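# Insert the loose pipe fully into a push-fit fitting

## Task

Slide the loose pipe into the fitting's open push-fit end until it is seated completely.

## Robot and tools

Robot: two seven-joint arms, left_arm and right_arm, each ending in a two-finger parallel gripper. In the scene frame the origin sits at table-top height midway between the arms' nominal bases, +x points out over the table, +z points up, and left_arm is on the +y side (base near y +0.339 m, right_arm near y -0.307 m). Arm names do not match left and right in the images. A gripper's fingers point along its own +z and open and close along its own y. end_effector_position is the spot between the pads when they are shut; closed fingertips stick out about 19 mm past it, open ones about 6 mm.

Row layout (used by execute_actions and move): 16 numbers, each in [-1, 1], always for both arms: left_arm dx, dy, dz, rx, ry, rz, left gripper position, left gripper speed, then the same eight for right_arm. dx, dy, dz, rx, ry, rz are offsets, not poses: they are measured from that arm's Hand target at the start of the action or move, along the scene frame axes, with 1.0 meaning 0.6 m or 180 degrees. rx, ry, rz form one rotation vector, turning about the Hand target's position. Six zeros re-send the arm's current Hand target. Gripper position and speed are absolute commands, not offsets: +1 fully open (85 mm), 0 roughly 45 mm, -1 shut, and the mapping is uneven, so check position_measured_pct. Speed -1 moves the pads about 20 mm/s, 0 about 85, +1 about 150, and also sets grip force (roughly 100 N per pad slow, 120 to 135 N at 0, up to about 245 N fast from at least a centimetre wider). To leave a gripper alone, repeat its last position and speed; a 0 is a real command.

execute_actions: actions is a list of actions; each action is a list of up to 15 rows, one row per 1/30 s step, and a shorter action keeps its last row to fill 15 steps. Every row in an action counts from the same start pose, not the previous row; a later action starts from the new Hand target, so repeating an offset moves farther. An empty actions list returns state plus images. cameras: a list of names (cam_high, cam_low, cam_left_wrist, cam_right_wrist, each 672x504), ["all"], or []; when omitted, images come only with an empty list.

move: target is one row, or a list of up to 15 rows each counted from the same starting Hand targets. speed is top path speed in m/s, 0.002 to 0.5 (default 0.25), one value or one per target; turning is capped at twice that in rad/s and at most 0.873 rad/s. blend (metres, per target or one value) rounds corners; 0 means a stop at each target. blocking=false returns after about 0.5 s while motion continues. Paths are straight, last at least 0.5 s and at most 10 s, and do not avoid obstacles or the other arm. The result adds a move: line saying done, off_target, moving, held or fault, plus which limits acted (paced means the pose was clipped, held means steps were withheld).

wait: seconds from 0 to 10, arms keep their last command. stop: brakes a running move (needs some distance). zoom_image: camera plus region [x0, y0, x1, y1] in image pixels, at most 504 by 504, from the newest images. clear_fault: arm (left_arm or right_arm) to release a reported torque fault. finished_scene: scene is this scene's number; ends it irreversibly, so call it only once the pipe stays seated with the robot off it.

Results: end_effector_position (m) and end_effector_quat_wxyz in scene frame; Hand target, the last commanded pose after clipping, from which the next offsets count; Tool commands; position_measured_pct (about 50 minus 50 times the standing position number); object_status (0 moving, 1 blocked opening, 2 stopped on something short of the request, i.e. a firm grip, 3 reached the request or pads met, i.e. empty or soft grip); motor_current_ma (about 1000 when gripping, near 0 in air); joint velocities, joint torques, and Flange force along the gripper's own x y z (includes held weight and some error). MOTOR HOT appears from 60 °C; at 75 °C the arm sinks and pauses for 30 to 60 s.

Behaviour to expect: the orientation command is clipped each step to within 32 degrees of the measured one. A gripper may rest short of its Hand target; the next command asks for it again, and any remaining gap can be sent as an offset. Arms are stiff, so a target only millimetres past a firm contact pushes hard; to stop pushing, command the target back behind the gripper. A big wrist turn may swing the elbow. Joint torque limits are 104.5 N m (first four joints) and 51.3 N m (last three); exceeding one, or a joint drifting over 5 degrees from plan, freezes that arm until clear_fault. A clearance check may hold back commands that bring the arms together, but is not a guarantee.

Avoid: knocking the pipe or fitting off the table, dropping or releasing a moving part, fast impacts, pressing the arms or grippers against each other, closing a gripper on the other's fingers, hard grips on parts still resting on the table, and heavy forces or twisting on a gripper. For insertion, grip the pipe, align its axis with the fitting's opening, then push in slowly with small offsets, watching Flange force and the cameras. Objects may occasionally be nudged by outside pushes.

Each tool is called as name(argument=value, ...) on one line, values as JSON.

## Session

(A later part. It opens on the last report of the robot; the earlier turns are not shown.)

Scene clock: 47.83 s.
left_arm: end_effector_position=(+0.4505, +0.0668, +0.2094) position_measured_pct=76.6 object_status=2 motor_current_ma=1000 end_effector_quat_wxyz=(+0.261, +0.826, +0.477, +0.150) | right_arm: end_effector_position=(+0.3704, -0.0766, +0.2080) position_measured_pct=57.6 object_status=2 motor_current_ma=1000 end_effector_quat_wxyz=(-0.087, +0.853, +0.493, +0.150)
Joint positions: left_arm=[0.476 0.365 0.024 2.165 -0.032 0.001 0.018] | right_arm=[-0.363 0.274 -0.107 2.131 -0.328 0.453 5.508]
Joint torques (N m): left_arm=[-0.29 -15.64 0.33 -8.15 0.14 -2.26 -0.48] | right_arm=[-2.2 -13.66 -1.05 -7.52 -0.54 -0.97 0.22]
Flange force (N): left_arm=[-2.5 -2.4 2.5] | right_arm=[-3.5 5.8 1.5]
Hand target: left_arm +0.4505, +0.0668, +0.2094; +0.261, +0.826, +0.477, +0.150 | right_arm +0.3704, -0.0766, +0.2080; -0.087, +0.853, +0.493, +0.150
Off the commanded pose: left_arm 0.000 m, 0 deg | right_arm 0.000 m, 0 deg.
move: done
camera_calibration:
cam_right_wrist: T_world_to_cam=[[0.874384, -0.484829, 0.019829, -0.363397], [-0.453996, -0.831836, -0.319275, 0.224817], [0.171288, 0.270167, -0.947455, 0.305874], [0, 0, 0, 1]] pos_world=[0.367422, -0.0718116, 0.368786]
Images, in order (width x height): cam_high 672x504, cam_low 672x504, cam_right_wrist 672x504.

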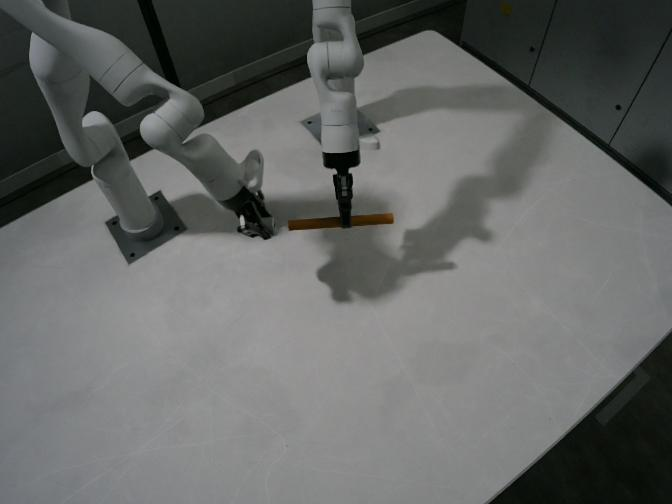

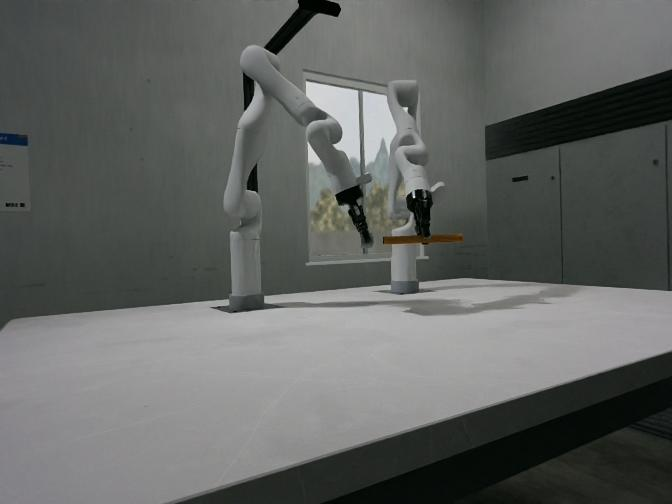

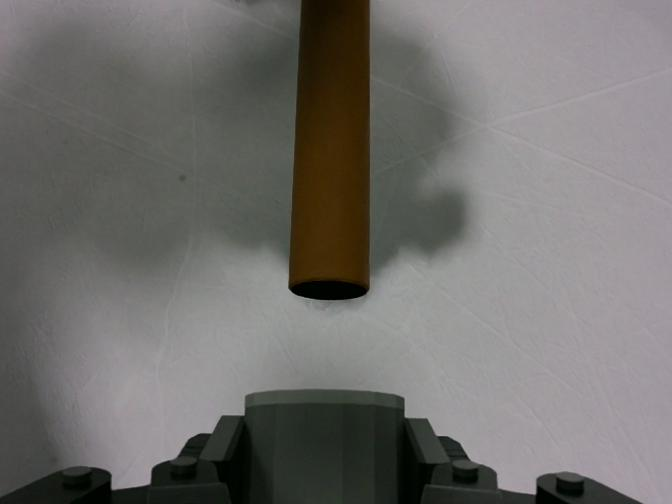

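move(target=[-0.01905, -0.03133, 0, 0, 0, 0, -0.8, 1, 0, 0, 0, 0, 0, 0, -0.4, 1], speed=0.05, cameras=["cam_low", "cam_right_wrist", "cam_high"])

zoom_image(camera="cam_right_wrist", region=[240, 290, 410, 440])

zoom_image(camera="cam_low", region=[355, 222, 405, 258])

zoom_image(camera="cam_high", region=[250, 200, 330, 250])

zoom_image(camera="cam_right_wrist", region=[260, 0, 400, 120])

Scene clock: 51.20 s.
left_arm: end_effector_position=(+0.4391, +0.0480, +0.2094) position_measured_pct=76.6 object_status=2 motor_current_ma=1000 end_effector_quat_wxyz=(+0.261, +0.826, +0.477, +0.150) | right_arm: end_effector_position=(+0.3704, -0.0766, +0.2080) position_measured_pct=57.6 object_status=2 motor_current_ma=1000 end_effector_quat_wxyz=(-0.087, +0.853, +0.493, +0.150)
Joint positions: left_arm=[0.622 0.368 -0.077 2.158 -0.002 0.006 0.05] | right_arm=[-0.363 0.274 -0.107 2.131 -0.328 0.453 5.508]
Joint torques (N m): left_arm=[-0.55 -15.83 0.19 -8.19 0.16 -2.31 -0.49] | right_arm=[-2.27 -13.67 -1.1 -7.51 -0.54 -0.89 0.21]
Flange force (N): left_arm=[-5.5 -2.5 2.0] | right_arm=[-3.8 5.9 1.7]
Hand target: left_arm +0.4391, +0.0480, +0.2094; +0.261, +0.826, +0.477, +0.150 | right_arm +0.3704, -0.0766, +0.2080; -0.087, +0.853, +0.493, +0.150
Off the commanded pose: left_arm 0.000 m, 0 deg | right_arm 0.000 m, 0 deg.
move: done
camera_calibration:
cam_right_wrist: T_world_to_cam=[[0.874384, -0.484829, 0.019829, -0.363397], [-0.453996, -0.831836, -0.319275, 0.224817], [0.171288, 0.270167, -0.947455, 0.305874], [0, 0, 0, 1]] pos_world=[0.367422, -0.0718116, 0.368786]
Images, in order (width x height): cam_high 672x504, cam_low 672x504, cam_right_wrist 672x504.

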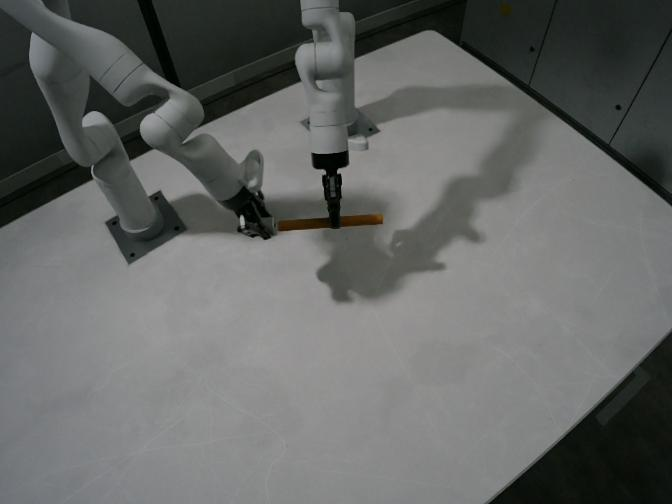

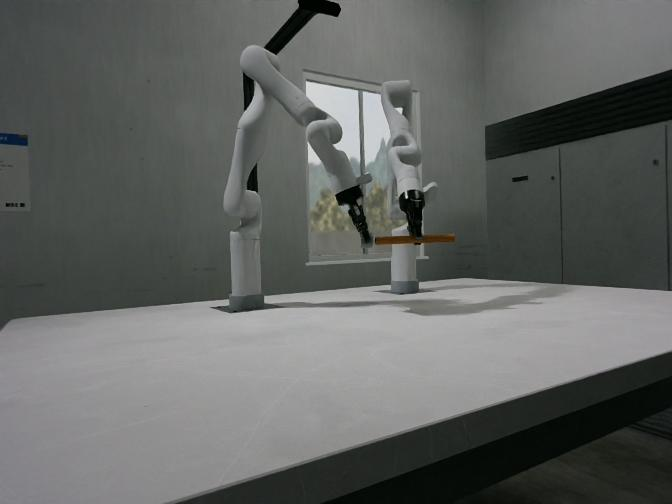

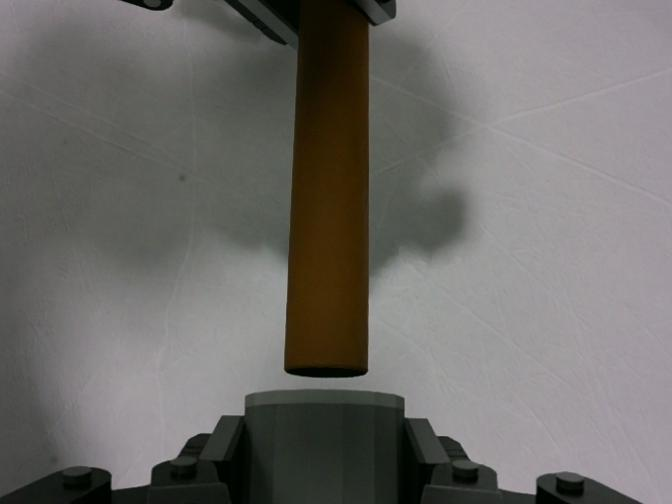

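Scaled by 2.965.

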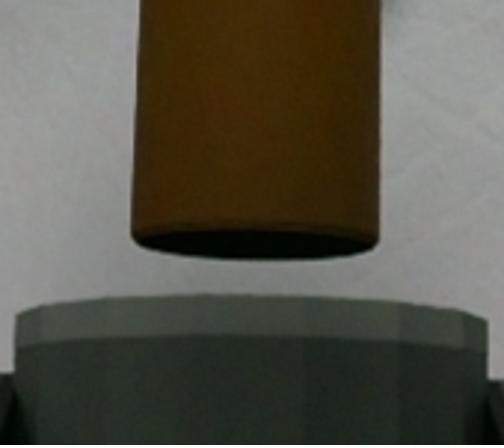

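Scaled by 10.080 from the camera's 672x504 image, which has a finer 960x720 frame.

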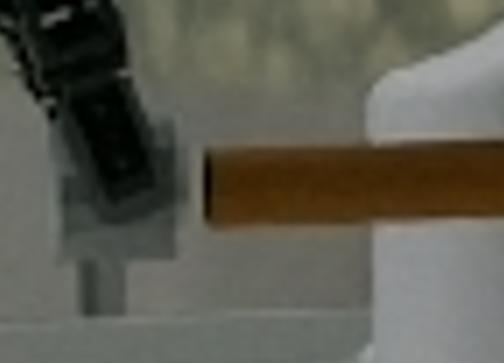

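Scaled by 6.300 from the camera's 672x504 image, which has a finer 960x720 frame.

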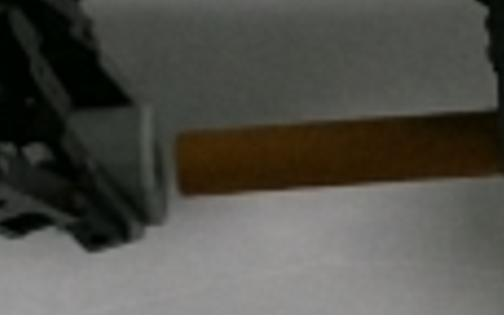

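Scaled by 3.600.

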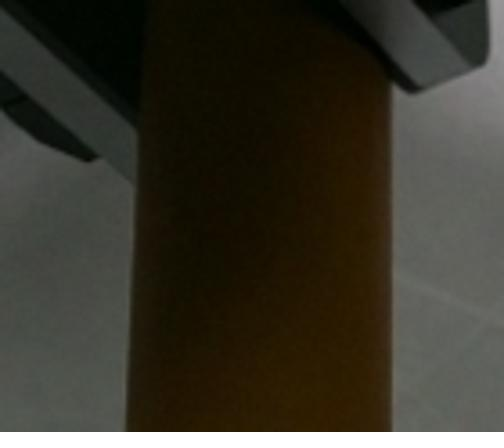

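zoom_image(camera="cam_high", region=[262, 210, 290, 242])

zoom_image(camera="cam_low", region=[356, 228, 384, 252])

zoom_image(camera="cam_low", region=[430, 224, 462, 252])

zoom_image(camera="cam_high", region=[345, 205, 390, 235])

Scaled by 15.750 from the camera's 672x504 image, which has a finer 960x720 frame.

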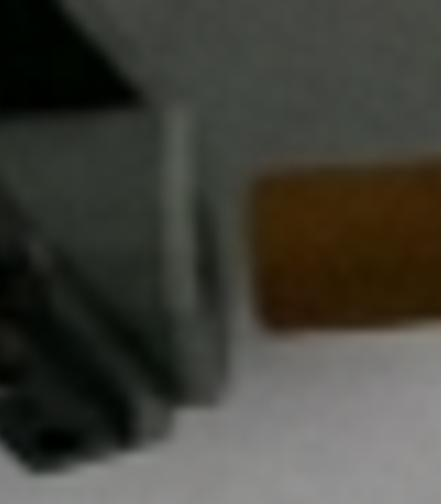

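Scaled by 18.000 from the camera's 672x504 image, which has a finer 960x720 frame.

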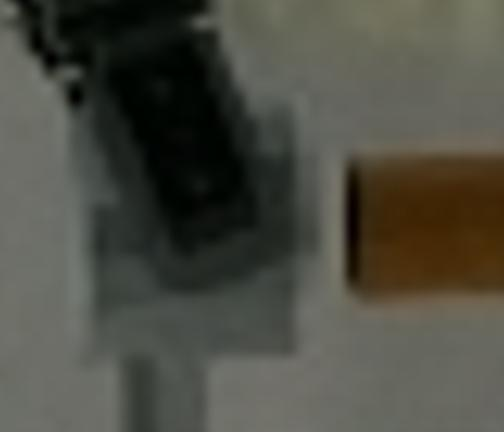

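Scaled by 15.750 from the camera's 672x504 image, which has a finer 960x720 frame.

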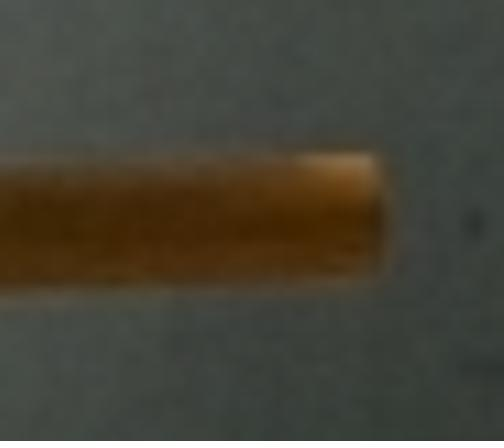

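Scaled by 11.200 from the camera's 672x504 image, which has a finer 960x720 frame.

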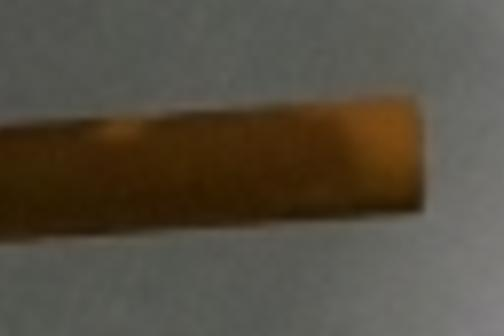

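move(target=[-0.01015, -0.01724, 0.0005, 0, 0, 0, -0.8, 1, 0, 0, 0, 0, 0, 0, -0.4, 1], speed=0.025, cameras=["cam_low", "cam_right_wrist"])

zoom_image(camera="cam_right_wrist", region=[240, 290, 410, 440])

zoom_image(camera="cam_low", region=[356, 228, 384, 252])

Scene clock: 56.63 s.
left_arm: end_effector_position=(+0.4330, +0.0377, +0.2097) position_measured_pct=76.6 object_status=2 motor_current_ma=1000 end_effector_quat_wxyz=(+0.261, +0.826, +0.477, +0.150) | right_arm: end_effector_position=(+0.3704, -0.0766, +0.2080) position_measured_pct=57.6 object_status=2 motor_current_ma=1000 end_effector_quat_wxyz=(-0.087, +0.853, +0.493, +0.150)
Joint positions: left_arm=[0.701 0.372 -0.131 2.151 0.014 0.012 0.069] | right_arm=[-0.363 0.274 -0.107 2.131 -0.328 0.453 5.508]
Joint torques (N m): left_arm=[0.34 -15.49 0.34 -8.05 0.11 -2.2 -0.5] | right_arm=[-2.52 -14.28 -1.39 -8.53 -0.71 -1.39 0.24]
Flange force (N): left_arm=[-1.3 -2.1 1.4] | right_arm=[-5.3 5.9 2.0]
Hand target: left_arm +0.4330, +0.0377, +0.2097; +0.261, +0.826, +0.477, +0.150 | right_arm +0.3704, -0.0766, +0.2080; -0.087, +0.853, +0.493, +0.150
Off the commanded pose: left_arm 0.000 m, 0 deg | right_arm 0.000 m, 0 deg.
move: done
camera_calibration:
cam_right_wrist: T_world_to_cam=[[0.874386, -0.484826, 0.0198298, -0.363398], [-0.453994, -0.831837, -0.319275, 0.224816], [0.171288, 0.270167, -0.947455, 0.305874], [0, 0, 0, 1]] pos_world=[0.367422, -0.0718116, 0.368786]
Images, in order (width x height): cam_low 672x504, cam_right_wrist 672x504.

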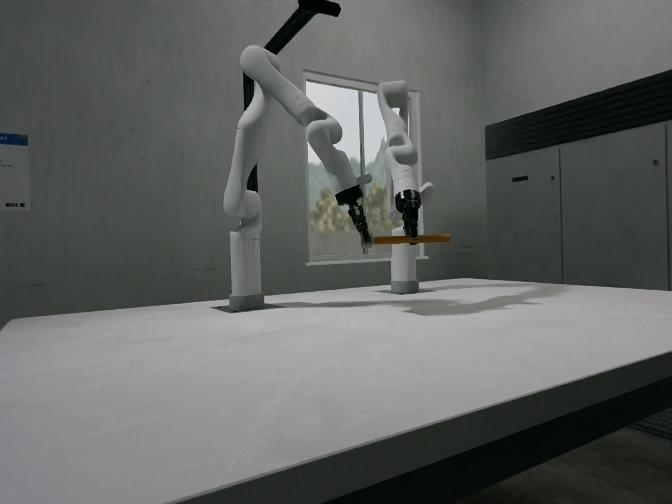

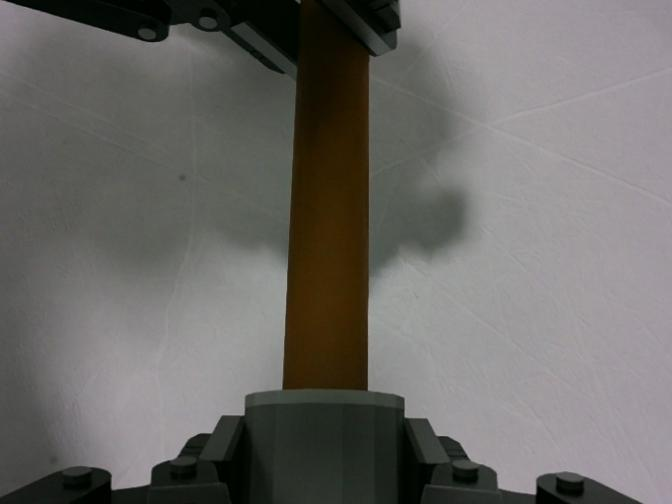

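Scaled by 2.965.

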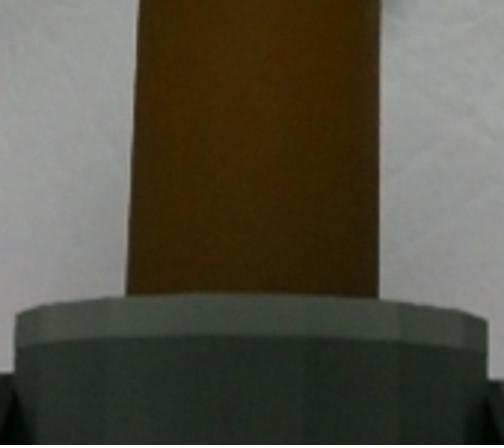

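Scaled by 18.000 from the camera's 672x504 image, which has a finer 960x720 frame.

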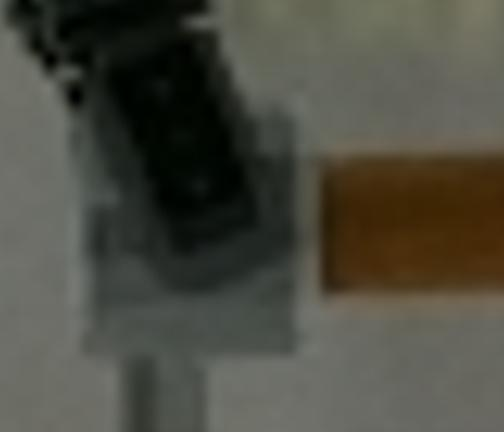

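move(target=[-0.00833, -0.01443, 0, 0, 0, 0, -0.8, 1, 0, 0, 0, 0, 0, 0, -0.4, 1], speed=0.03, cameras=["cam_low", "cam_right_wrist"])

zoom_image(camera="cam_right_wrist", region=[240, 0, 440, 150])

Scene clock: 58.33 s.
left_arm: end_effector_position=(+0.4280, +0.0291, +0.2097) position_measured_pct=76.6 object_status=2 motor_current_ma=1000 end_effector_quat_wxyz=(+0.261, +0.826, +0.477, +0.150) | right_arm: end_effector_position=(+0.3704, -0.0767, +0.2079) position_measured_pct=57.6 object_status=2 motor_current_ma=1000 end_effector_quat_wxyz=(-0.087, +0.853, +0.493, +0.150)
Joint positions: left_arm=[0.764 0.377 -0.174 2.144 0.027 0.017 0.085] | right_arm=[-0.363 0.274 -0.107 2.132 -0.328 0.453 5.508]
Joint torques (N m): left_arm=[12.97 -17.03 12.67 -11 0.47 -3.51 -0.26] | right_arm=[-7.47 -16.16 -6.5 -18.27 -3.1 -6.01 0.22]
Flange force (N): left_arm=[25.7 -3.6 1.6] | right_arm=[-25.8 8.2 -7.8]
Hand target: left_arm +0.4280, +0.0290, +0.2097; +0.261, +0.826, +0.477, +0.150 | right_arm +0.3704, -0.0766, +0.2080; -0.087, +0.853, +0.493, +0.150
Off the commanded pose: left_arm 0.000 m, 0 deg | right_arm 0.000 m, 0 deg.
move: done
camera_calibration:
cam_right_wrist: T_world_to_cam=[[0.874393, -0.484814, 0.0197912, -0.363434], [-0.45402, -0.831881, -0.319123, 0.224683], [0.171179, 0.270053, -0.947507, 0.305952], [0, 0, 0, 1]] pos_world=[0.367422, -0.0719114, 0.368786]
Images, in order (width x height): cam_low 672x504, cam_right_wrist 672x504.

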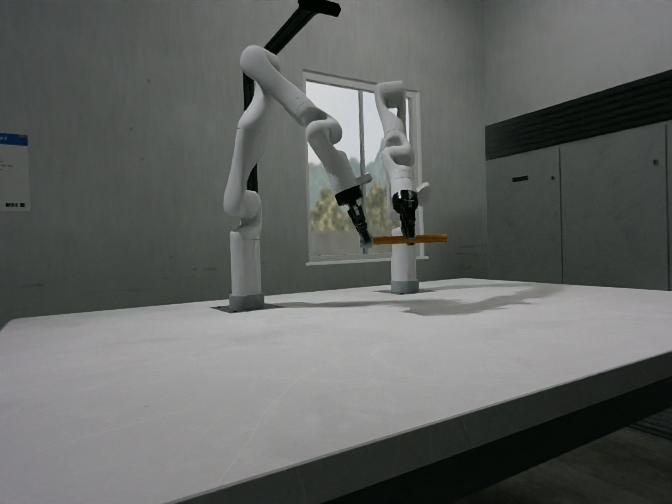

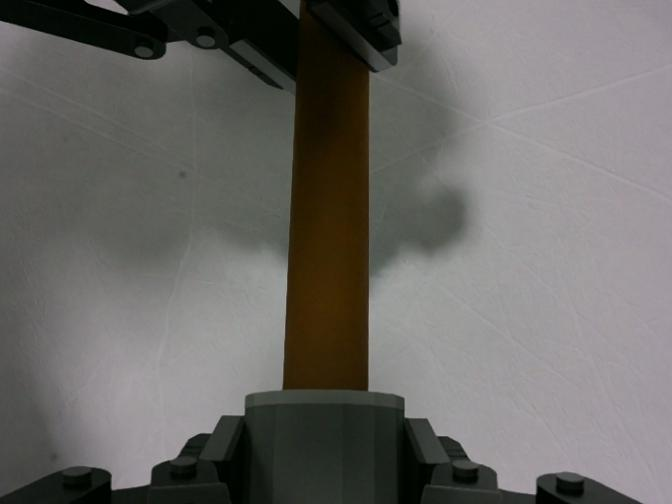

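Scaled by 2.520.

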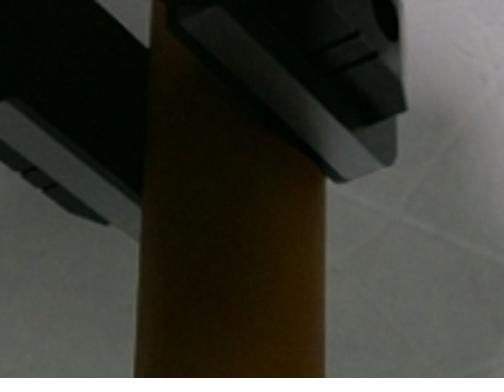

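move(target=[-0.00833, -0.01443, 0, 0, 0, 0, -0.8, 1, 0, 0, 0, 0, 0, 0, -0.4, 1], speed=0.03, cameras=["cam_low", "cam_right_wrist"])

zoom_image(camera="cam_right_wrist", region=[240, 0, 440, 150])

Scene clock: 59.97 s.
left_arm: end_effector_position=(+0.4230, +0.0204, +0.2097) position_measured_pct=76.6 object_status=2 motor_current_ma=1000 end_effector_quat_wxyz=(+0.261, +0.826, +0.477, +0.150) | right_arm: end_effector_position=(+0.3704, -0.0766, +0.2080) position_measured_pct=57.6 object_status=2 motor_current_ma=1000 end_effector_quat_wxyz=(-0.087, +0.853, +0.493, +0.150)
Joint positions: left_arm=[0.827 0.383 -0.217 2.137 0.038 0.024 0.101] | right_arm=[-0.363 0.274 -0.107 2.131 -0.328 0.453 5.508]
Joint torques (N m): left_arm=[12.63 -17.36 12.45 -11.69 0.59 -3.89 -0.19] | right_arm=[-7.71 -16.14 -6.7 -18.11 -3.19 -5.9 0.21]
Flange force (N): left_arm=[23.8 -3.7 0.6] | right_arm=[-25.8 8.8 -7.8]
Hand target: left_arm +0.4230, +0.0204, +0.2097; +0.261, +0.826, +0.477, +0.150 | right_arm +0.3704, -0.0766, +0.2080; -0.087, +0.853, +0.493, +0.150
Off the commanded pose: left_arm 0.000 m, 0 deg | right_arm 0.000 m, 0 deg.
move: done
camera_calibration:
cam_right_wrist: T_world_to_cam=[[0.874362, -0.484869, 0.0198133, -0.363386], [-0.454039, -0.831812, -0.319276, 0.224835], [0.171288, 0.270167, -0.947455, 0.305874], [0, 0, 0, 1]] pos_world=[0.367422, -0.0718115, 0.368786]
Images, in order (width x height): cam_low 672x504, cam_right_wrist 672x504.

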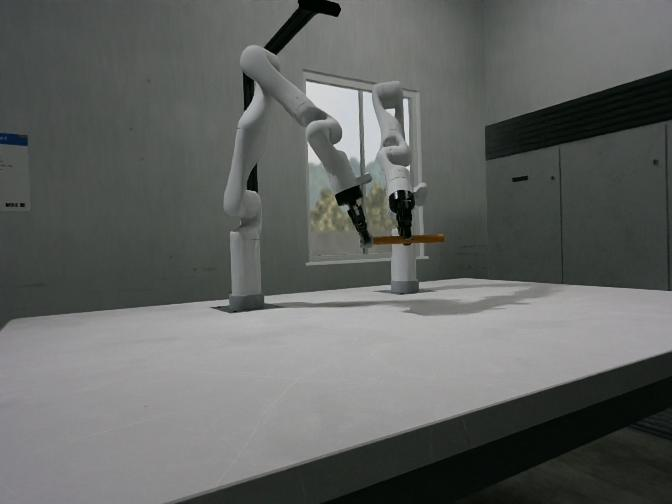

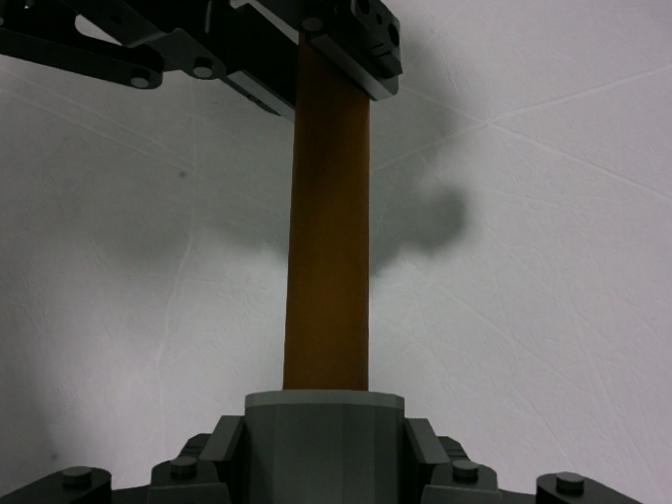

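Scaled by 2.520.

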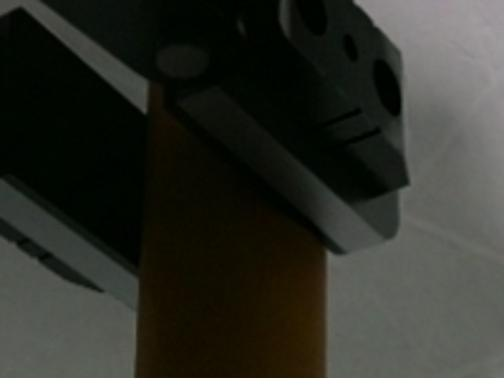

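move(target=[-0.0058, -0.0101, 0, 0, 0, 0, -0.8, 1, 0, 0, 0, 0, 0, 0, -0.4, 1], speed=0.03, cameras=["cam_right_wrist"])

zoom_image(camera="cam_right_wrist", region=[240, 0, 440, 150])

Scene clock: 61.53 s.
left_arm: end_effector_position=(+0.4195, +0.0143, +0.2097) position_measured_pct=76.6 object_status=2 motor_current_ma=1000 end_effector_quat_wxyz=(+0.261, +0.826, +0.477, +0.150) | right_arm: end_effector_position=(+0.3704, -0.0766, +0.2080) position_measured_pct=57.6 object_status=2 motor_current_ma=1000 end_effector_quat_wxyz=(-0.087, +0.853, +0.493, +0.150)
Joint positions: left_arm=[0.869 0.388 -0.245 2.131 0.046 0.028 0.113] | right_arm=[-0.363 0.274 -0.107 2.131 -0.328 0.453 5.508]
Joint torques (N m): left_arm=[12.69 -17.53 12.44 -12.36 0.67 -4.03 -0.28] | right_arm=[-7.92 -16.05 -6.96 -18.09 -3.17 -5.85 0.29]
Flange force (N): left_arm=[23.7 -4.7 0.0] | right_arm=[-25.9 9.1 -8.1]
Hand target: left_arm +0.4195, +0.0143, +0.2097; +0.261, +0.826, +0.477, +0.150 | right_arm +0.3704, -0.0766, +0.2080; -0.087, +0.853, +0.493, +0.150
Off the commanded pose: left_arm 0.000 m, 0 deg | right_arm 0.000 m, 0 deg.
move: done
camera_calibration:
cam_right_wrist: T_world_to_cam=[[0.874362, -0.484869, 0.0198133, -0.363386], [-0.454039, -0.831812, -0.319276, 0.224835], [0.171288, 0.270167, -0.947455, 0.305874], [0, 0, 0, 1]] pos_world=[0.367422, -0.0718115, 0.368786]
Images, in order (width x height): cam_right_wrist 672x504.

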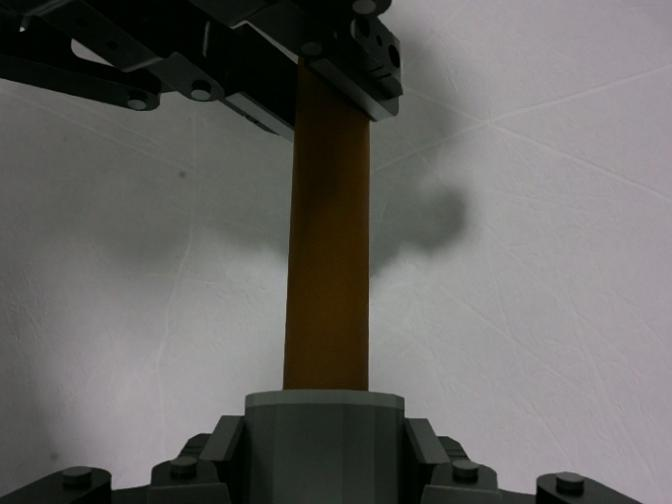

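Scaled by 2.520.

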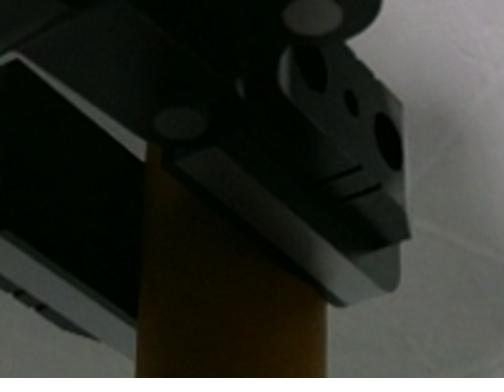

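move(target=[-0.0025, -0.00433, 0, 0, 0, 0, -0.8, 1, 0, 0, 0, 0, 0, 0, -0.4, 1], speed=0.02, cameras=["cam_right_wrist"])

zoom_image(camera="cam_right_wrist", region=[240, 0, 440, 150])

Scene clock: 62.63 s.
left_arm: end_effector_position=(+0.4181, +0.0118, +0.2097) position_measured_pct=76.6 object_status=2 motor_current_ma=1000 end_effector_quat_wxyz=(+0.261, +0.826, +0.477, +0.150) | right_arm: end_effector_position=(+0.3704, -0.0766, +0.2080) position_measured_pct=57.6 object_status=2 motor_current_ma=1000 end_effector_quat_wxyz=(-0.087, +0.853, +0.493, +0.150)
Joint positions: left_arm=[0.887 0.39 -0.258 2.129 0.049 0.031 0.119] | right_arm=[-0.363 0.274 -0.107 2.131 -0.328 0.453 5.508]
Joint torques (N m): left_arm=[19.44 -18.55 19.03 -14.29 0.91 -4.88 -0.17] | right_arm=[-10.31 -17.12 -9.42 -23.33 -4.4 -8.37 0.24]
Flange force (N): left_arm=[37.9 -4.9 0.4] | right_arm=[-36.7 9.8 -13.0]
Hand target: left_arm +0.4180, +0.0117, +0.2097; +0.261, +0.826, +0.477, +0.150 | right_arm +0.3704, -0.0766, +0.2080; -0.087, +0.853, +0.493, +0.150
Off the commanded pose: left_arm 0.000 m, 0 deg | right_arm 0.000 m, 0 deg.
move: done
camera_calibration:
cam_right_wrist: T_world_to_cam=[[0.874362, -0.484869, 0.0198133, -0.363386], [-0.454039, -0.831812, -0.319276, 0.224835], [0.171288, 0.270167, -0.947455, 0.305874], [0, 0, 0, 1]] pos_world=[0.367422, -0.0718115, 0.368786]
Images, in order (width x height): cam_right_wrist 672x504.

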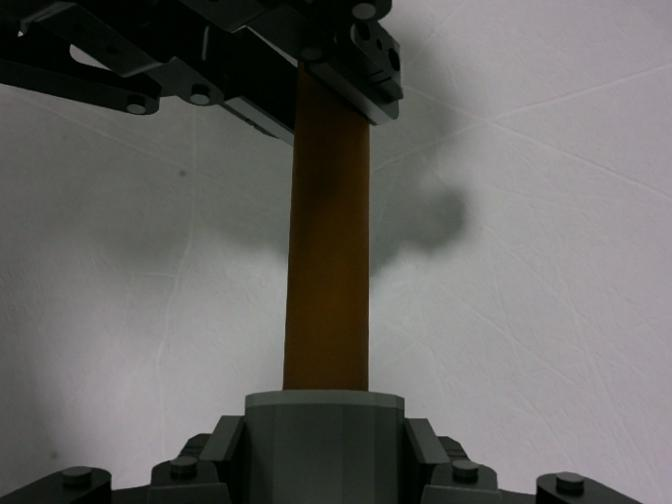

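Scaled by 2.520.

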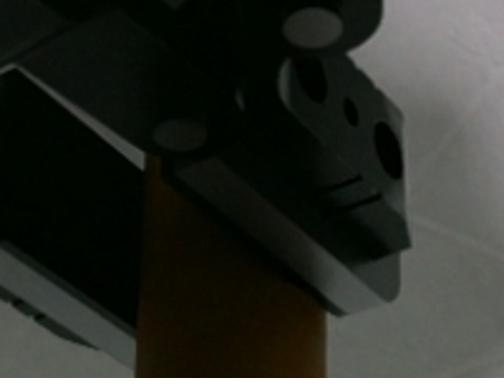

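move(target=[-0.00167, -0.00289, 0, 0, 0, 0, -0.8, 1, 0, 0, 0, 0, 0, 0, -0.4, 1], speed=0.02, cameras=["cam_right_wrist", "cam_low"])

zoom_image(camera="cam_right_wrist", region=[240, 0, 440, 150])

Scene clock: 63.77 s.
left_arm: end_effector_position=(+0.4171, +0.0100, +0.2097) position_measured_pct=76.6 object_status=2 motor_current_ma=1000 end_effector_quat_wxyz=(+0.261, +0.826, +0.477, +0.150) | right_arm: end_effector_position=(+0.3704, -0.0766, +0.2080) position_measured_pct=57.6 object_status=2 motor_current_ma=1000 end_effector_quat_wxyz=(-0.087, +0.853, +0.493, +0.150)
Joint positions: left_arm=[0.899 0.391 -0.266 2.127 0.052 0.032 0.122] | right_arm=[-0.363 0.274 -0.107 2.131 -0.328 0.453 5.508]
Joint torques (N m): left_arm=[25.84 -19.94 25.23 -16.41 1.1 -5.75 0.02] | right_arm=[-12.89 -17.88 -12.09 -28.28 -5.58 -10.88 0.28]
Flange force (N): left_arm=[51.5 -5.6 1.8] | right_arm=[-47.0 11.0 -19.0]
Hand target: left_arm +0.4170, +0.0100, +0.2097; +0.261, +0.826, +0.477, +0.150 | right_arm +0.3704, -0.0766, +0.2080; -0.087, +0.853, +0.493, +0.150
Off the commanded pose: left_arm 0.000 m, 0 deg | right_arm 0.000 m, 0 deg.
move: done
camera_calibration:
cam_right_wrist: T_world_to_cam=[[0.874339, -0.484916, 0.0197033, -0.363389], [-0.454121, -0.831783, -0.319235, 0.224769], [0.171191, 0.270172, -0.947471, 0.305944], [0, 0, 0, 1]] pos_world=[0.367422, -0.0719114, 0.368787]
Images, in order (width x height): cam_low 672x504, cam_right_wrist 672x504.

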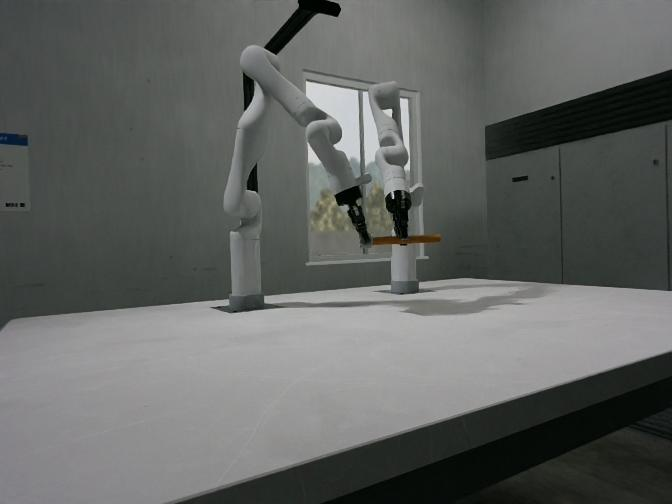

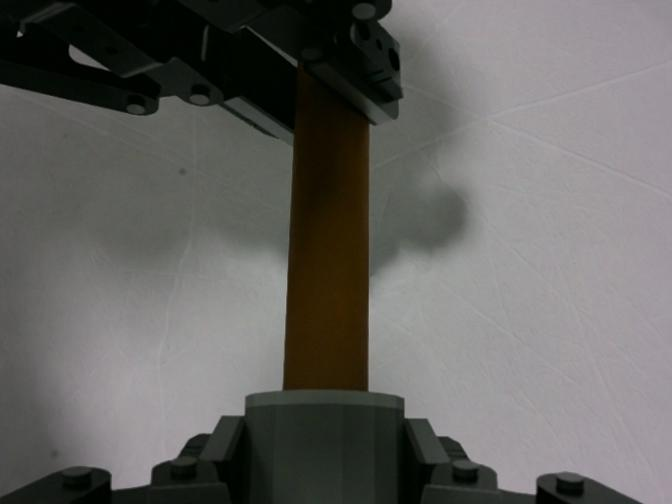

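Scaled by 2.520.

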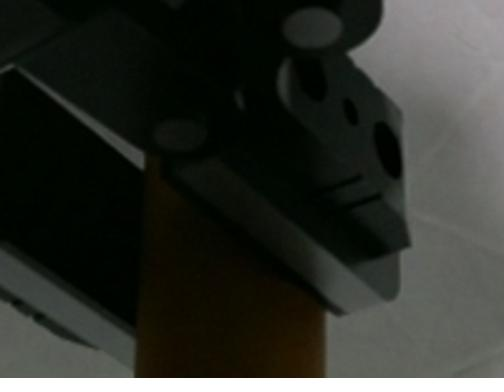

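zoom_image(camera="cam_low", region=[355, 222, 450, 258])

move(target=[0.00625, 0.01083, 0, 0, 0, 0, -0.8, 1, 0, 0, 0, 0, 0, 0, -0.4, 1], speed=0.03, cameras=[])

Scaled by 5.305 from the camera's 672x504 image, which has a finer 960x720 frame.

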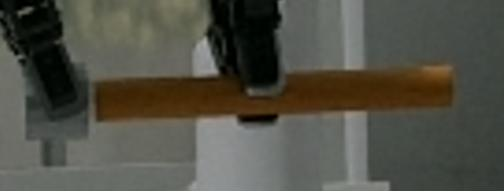

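Scene clock: 65.60 s.
left_arm: end_effector_position=(+0.4207, +0.0164, +0.2097) position_measured_pct=76.6 object_status=2 motor_current_ma=1000 end_effector_quat_wxyz=(+0.261, +0.826, +0.477, +0.150) | right_arm: end_effector_position=(+0.3705, -0.0764, +0.2081) position_measured_pct=57.6 object_status=2 motor_current_ma=1000 end_effector_quat_wxyz=(-0.087, +0.853, +0.493, +0.151)
Joint positions: left_arm=[0.854 0.386 -0.236 2.133 0.043 0.027 0.109] | right_arm=[-0.363 0.274 -0.107 2.131 -0.328 0.453 5.508]
Joint torques (N m): left_arm=[1.01 -15.44 0.85 -8.73 0.25 -2.52 -0.52] | right_arm=[-3.29 -14.52 -2.24 -8.98 -0.98 -1.46 0.25]
Flange force (N): left_arm=[-0.6 -2.8 -1.0] | right_arm=[-6.7 7.3 1.8]
Hand target: left_arm +0.4208, +0.0165, +0.2097; +0.261, +0.826, +0.477, +0.150 | right_arm +0.3704, -0.0766, +0.2080; -0.087, +0.853, +0.493, +0.150
Off the commanded pose: left_arm 0.000 m, 0 deg | right_arm 0.000 m, 0 deg.
move: done
No camera images: "cameras" was empty.

execute_actions(actions=[[[0,0,0,0,0,0,-0.1,-1,0,0,0,0,0,0,-0.4,1]],[[0,0,0,0,0,0,-0.1,-1,0,0,0,0,0,0,-0.4,1]],[[0,0,0,0,0,0,-0.1,-1,0,0,0,0,0,0,-0.4,1]]], cameras=["cam_left_wrist", "cam_right_wrist", "cam_low"])

Scene clock: 69.33 s.
left_arm: end_effector_position=(+0.4208, +0.0165, +0.2097) position_measured_pct=55.0 object_status=3 motor_current_ma=0 end_effector_quat_wxyz=(+0.261, +0.826, +0.477, +0.150) | right_arm: end_effector_position=(+0.3704, -0.0766, +0.2080) position_measured_pct=57.6 object_status=2 motor_current_ma=1000 end_effector_quat_wxyz=(-0.087, +0.853, +0.493, +0.150)
Joint positions: left_arm=[0.854 0.386 -0.235 2.133 0.043 0.027 0.109] | right_arm=[-0.363 0.274 -0.107 2.131 -0.328 0.453 5.508]
Joint torques (N m): left_arm=[-0.45 -15.38 -0.71 -7.9 0.14 -2.02 -0.5] | right_arm=[-2.21 -14.23 -1.09 -7.95 -0.56 -1.13 0.21]
Hand target: left_arm +0.4208, +0.0165, +0.2097; +0.261, +0.826, +0.477, +0.150 | right_arm +0.3704, -0.0766, +0.2080; -0.087, +0.853, +0.493, +0.150
Off the commanded pose: left_arm 0.000 m, 0 deg | right_arm 0.000 m, 0 deg.
camera_calibration:
cam_left_wrist: T_world_to_cam=[[0.730294, -0.39655, 0.556255, -0.414961], [-0.502092, -0.863722, 0.0434435, 0.263908], [0.463222, -0.311018, -0.829875, 0.137951], [0, 0, 0, 1]] pos_world=[0.371648, 0.106295, 0.333841]
cam_right_wrist: T_world_to_cam=[[0.874362, -0.484869, 0.0198133, -0.363386], [-0.454039, -0.831812, -0.319276, 0.224835], [0.171288, 0.270167, -0.947455, 0.305874], [0, 0, 0, 1]] pos_world=[0.367422, -0.0718115, 0.368786]
Images, in order (width x height): cam_low 672x504, cam_left_wrist 672x504, cam_right_wrist 672x504.

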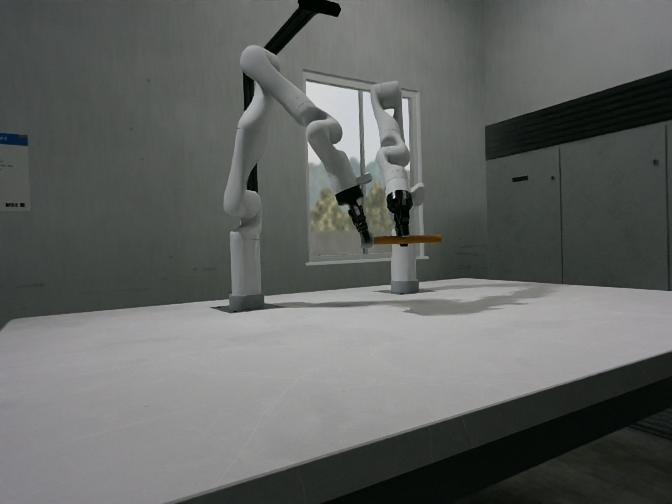

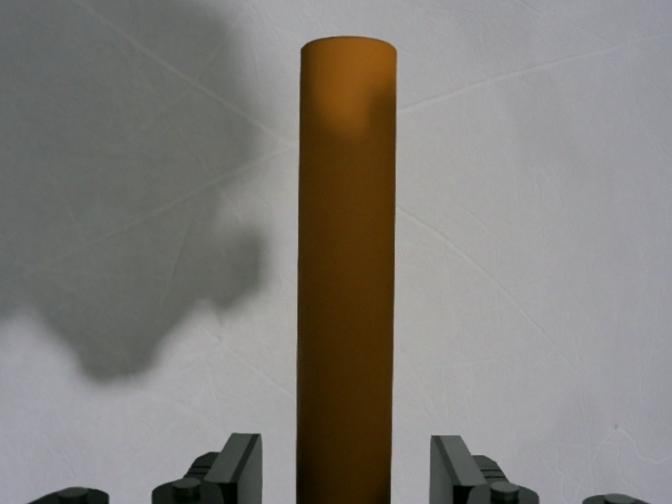

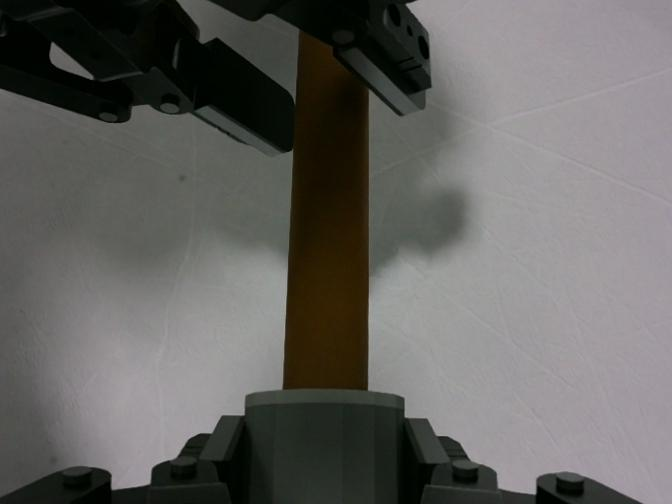

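move(target=[[-0.0993, 0.0573, 0.1638, 0, 0, 0, -0.1, -1, 0, 0, 0, 0, 0, 0, -0.4, 1], [-0.11, 0.09, 0.19, 0, 0, 0, -0.1, -1, 0, 0, -0.28, -0.01299, 0.0075, 0, -0.4, 1]], speed=[0.15, 0.15], cameras=["cam_low", "cam_right_wrist", "cam_left_wrist"])

zoom_image(camera="cam_low", region=[345, 280, 460, 330])

Scene clock: 73.00 s.
left_arm: end_effector_position=(+0.3548, +0.0705, +0.3237) position_measured_pct=55.0 object_status=3 motor_current_ma=0 end_effector_quat_wxyz=(+0.261, +0.826, +0.477, +0.150) | right_arm: end_effector_position=(+0.3704, -0.0766, +0.0400) position_measured_pct=57.6 object_status=2 motor_current_ma=1000 end_effector_quat_wxyz=(-0.075, +0.856, +0.495, +0.130)
Joint positions: left_arm=[1.147 -0.013 -0.467 2.156 -0.26 0.405 0.376] | right_arm=[-0.277 0.728 -0.264 2.228 -0.389 -0.065 5.633]
Joint torques (N m): left_arm=[-0.51 -9.16 0.1 -10.12 -0.13 -1.94 -0.47] | right_arm=[-2.41 -17.21 -2.14 -3.42 -0.14 -1.12 0.15]
Flange force (N): left_arm=[-4.8 -3.5 0.3] | right_arm=[-6.9 5.9 1.6]
Hand target: left_arm +0.3548, +0.0705, +0.3237; +0.261, +0.826, +0.477, +0.150 | right_arm +0.3704, -0.0766, +0.0400; -0.075, +0.856, +0.495, +0.130
Off the commanded pose: left_arm 0.000 m, 0 deg | right_arm 0.000 m, 0 deg.
move: done
camera_calibration:
cam_left_wrist: T_world_to_cam=[[0.730294, -0.39655, 0.556255, -0.408761], [-0.502092, -0.863722, 0.0434435, 0.272458], [0.463222, -0.311018, -0.829875, 0.279924], [0, 0, 0, 1]] pos_world=[0.305648, 0.160295, 0.447841]
cam_right_wrist: T_world_to_cam=[[0.874843, -0.484036, 0.0189543, -0.360139], [-0.460997, -0.843943, -0.274304, 0.171017], [0.148769, 0.231235, -0.961456, 0.152721], [0, 0, 0, 1]] pos_world=[0.371183, -0.0653065, 0.200571]
Images, in order (width x height): cam_low 672x504, cam_left_wrist 672x504, cam_right_wrist 672x504.

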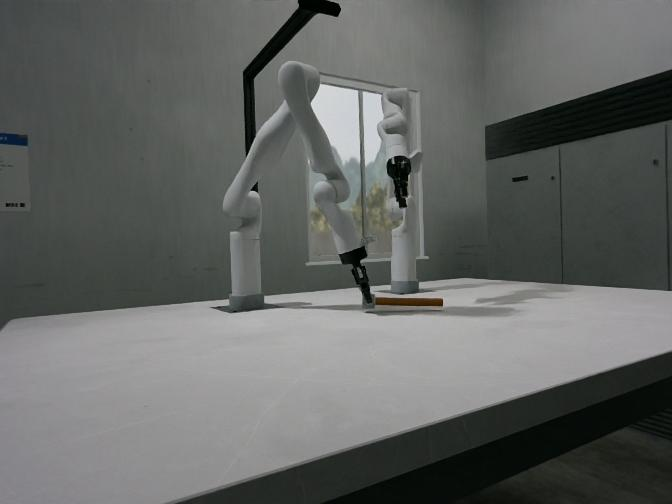

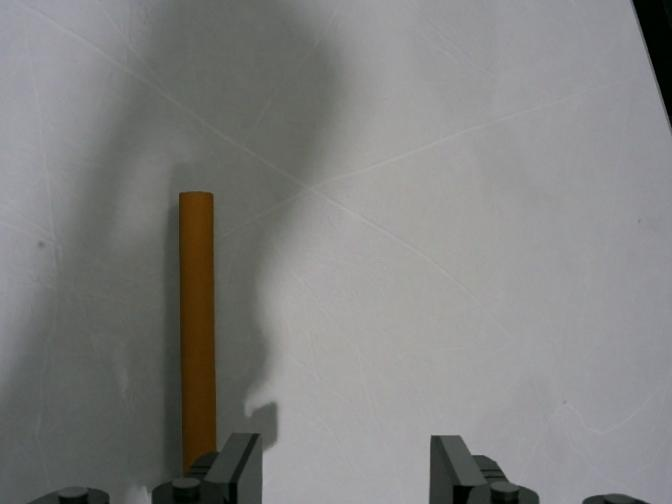

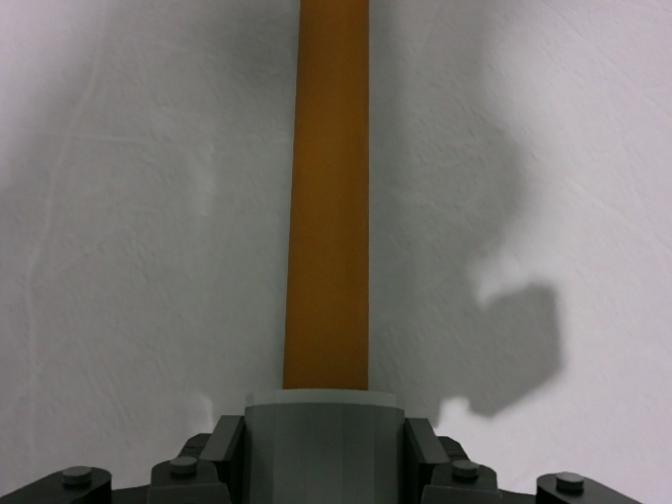

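Scaled by 4.383 from the camera's 672x504 image, which has a finer 960x720 frame.

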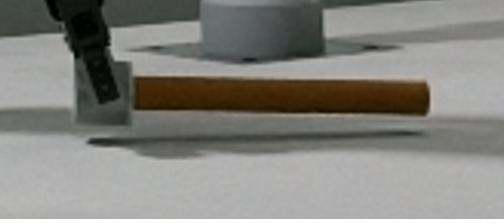

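move(target=[0, 0, 0, 0, 0, 0, -0.1, -1, 0, 0, -0.0142, 0, 0, 0, -0.4, 1], speed=0.03, cameras=["cam_low"])

zoom_image(camera="cam_low", region=[345, 280, 460, 330])

Scene clock: 75.60 s.
left_arm: end_effector_position=(+0.3548, +0.0705, +0.3237) position_measured_pct=55.0 object_status=3 motor_current_ma=0 end_effector_quat_wxyz=(+0.261, +0.826, +0.477, +0.150) | right_arm: end_effector_position=(+0.3704, -0.0766, +0.0315) position_measured_pct=57.6 object_status=2 motor_current_ma=1000 end_effector_quat_wxyz=(-0.075, +0.856, +0.495, +0.130)
Joint positions: left_arm=[1.147 -0.013 -0.467 2.156 -0.26 0.405 0.376] | right_arm=[-0.27 0.754 -0.273 2.228 -0.385 -0.091 5.635]
Joint torques (N m): left_arm=[-0.42 -9.05 0 -10.12 -0.12 -1.96 -0.44] | right_arm=[-2.26 -18.12 -2.34 -3.26 -0.06 -0.99 0.22]
Flange force (N): left_arm=[-4.6 -3.5 -0.1] | right_arm=[-7.2 5.2 4.1]
Hand target: left_arm +0.3548, +0.0705, +0.3237; +0.261, +0.826, +0.477, +0.150 | right_arm +0.3704, -0.0766, +0.0315; -0.075, +0.856, +0.495, +0.130
Off the commanded pose: left_arm 0.000 m, 0 deg | right_arm 0.000 m, 0 deg.
move: done
Images, in order (width x height): cam_low 672x504.

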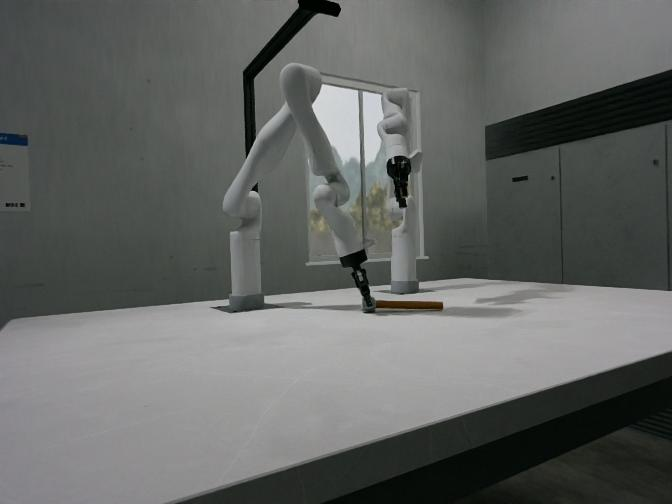

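Scaled by 4.383 from the camera's 672x504 image, which has a finer 960x720 frame.

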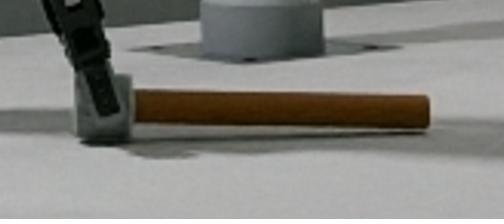

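move(target=[0, 0, 0, 0, 0, 0, -0.1, -1, 0, 0, -0.0028, 0, 0, 0, -0.4, 1], speed=0.01, cameras=[])

Scene clock: 76.60 s.
left_arm: end_effector_position=(+0.3548, +0.0705, +0.3237) position_measured_pct=55.0 object_status=3 motor_current_ma=0 end_effector_quat_wxyz=(+0.261, +0.826, +0.477, +0.150) | right_arm: end_effector_position=(+0.3704, -0.0766, +0.0298) position_measured_pct=57.6 object_status=2 motor_current_ma=1000 end_effector_quat_wxyz=(-0.075, +0.856, +0.495, +0.130)
Joint positions: left_arm=[1.147 -0.013 -0.467 2.156 -0.26 0.405 0.376] | right_arm=[-0.269 0.76 -0.275 2.228 -0.384 -0.097 5.635]
Joint torques (N m): left_arm=[-0.41 -9.09 0.06 -10.14 -0.07 -1.91 -0.56] | right_arm=[-2.22 -17.83 -2.31 -3.17 -0.09 -0.81 0.2]
Flange force (N): left_arm=[-5.5 -4.3 -0.2] | right_arm=[-7.4 4.7 3.6]
Hand target: left_arm +0.3548, +0.0705, +0.3237; +0.261, +0.826, +0.477, +0.150 | right_arm +0.3704, -0.0766, +0.0298; -0.075, +0.856, +0.495, +0.130
Off the commanded pose: left_arm 0.000 m, 0 deg | right_arm 0.000 m, 0 deg.
move: done
No camera images: "cameras" was empty.

move(target=[0, 0, 0, 0, 0, 0, -0.1, -1, 0, 0, -0.0015, 0, 0, 0, -0.4, 1], speed=0.01, cameras=["cam_low"])

zoom_image(camera="cam_low", region=[345, 280, 460, 330])

Scene clock: 77.73 s.
left_arm: end_effector_position=(+0.3548, +0.0705, +0.3237) position_measured_pct=55.0 object_status=3 motor_current_ma=0 end_effector_quat_wxyz=(+0.261, +0.826, +0.477, +0.150) | right_arm: end_effector_position=(+0.3704, -0.0766, +0.0289) position_measured_pct=57.6 object_status=2 motor_current_ma=1000 end_effector_quat_wxyz=(-0.075, +0.856, +0.495, +0.130)
Joint positions: left_arm=[1.147 -0.013 -0.467 2.156 -0.26 0.405 0.376] | right_arm=[-0.268 0.762 -0.276 2.228 -0.383 -0.099 5.635]
Joint torques (N m): left_arm=[-0.42 -9.23 0.05 -10.15 -0.12 -1.92 -0.48] | right_arm=[-2.41 -14.34 -1.84 -3.61 -0.12 -1.11 0.17]
Flange force (N): left_arm=[-4.9 -3.7 0.6] | right_arm=[-6.7 4.1 -8.0]
Hand target: left_arm +0.3548, +0.0705, +0.3237; +0.261, +0.826, +0.477, +0.150 | right_arm +0.3704, -0.0766, +0.0289; -0.075, +0.856, +0.495, +0.130
Off the commanded pose: left_arm 0.000 m, 0 deg | right_arm 0.000 m, 0 deg.
move: done
Images, in order (width x height): cam_low 672x504.

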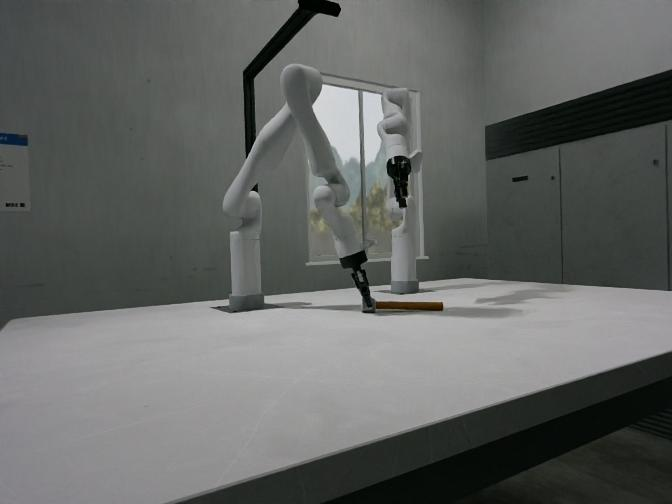

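Scaled by 4.383 from the camera's 672x504 image, which has a finer 960x720 frame.

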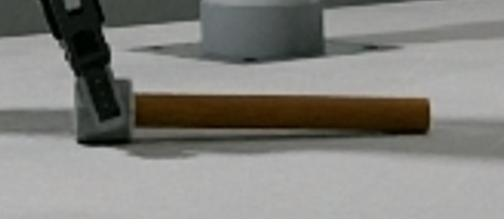

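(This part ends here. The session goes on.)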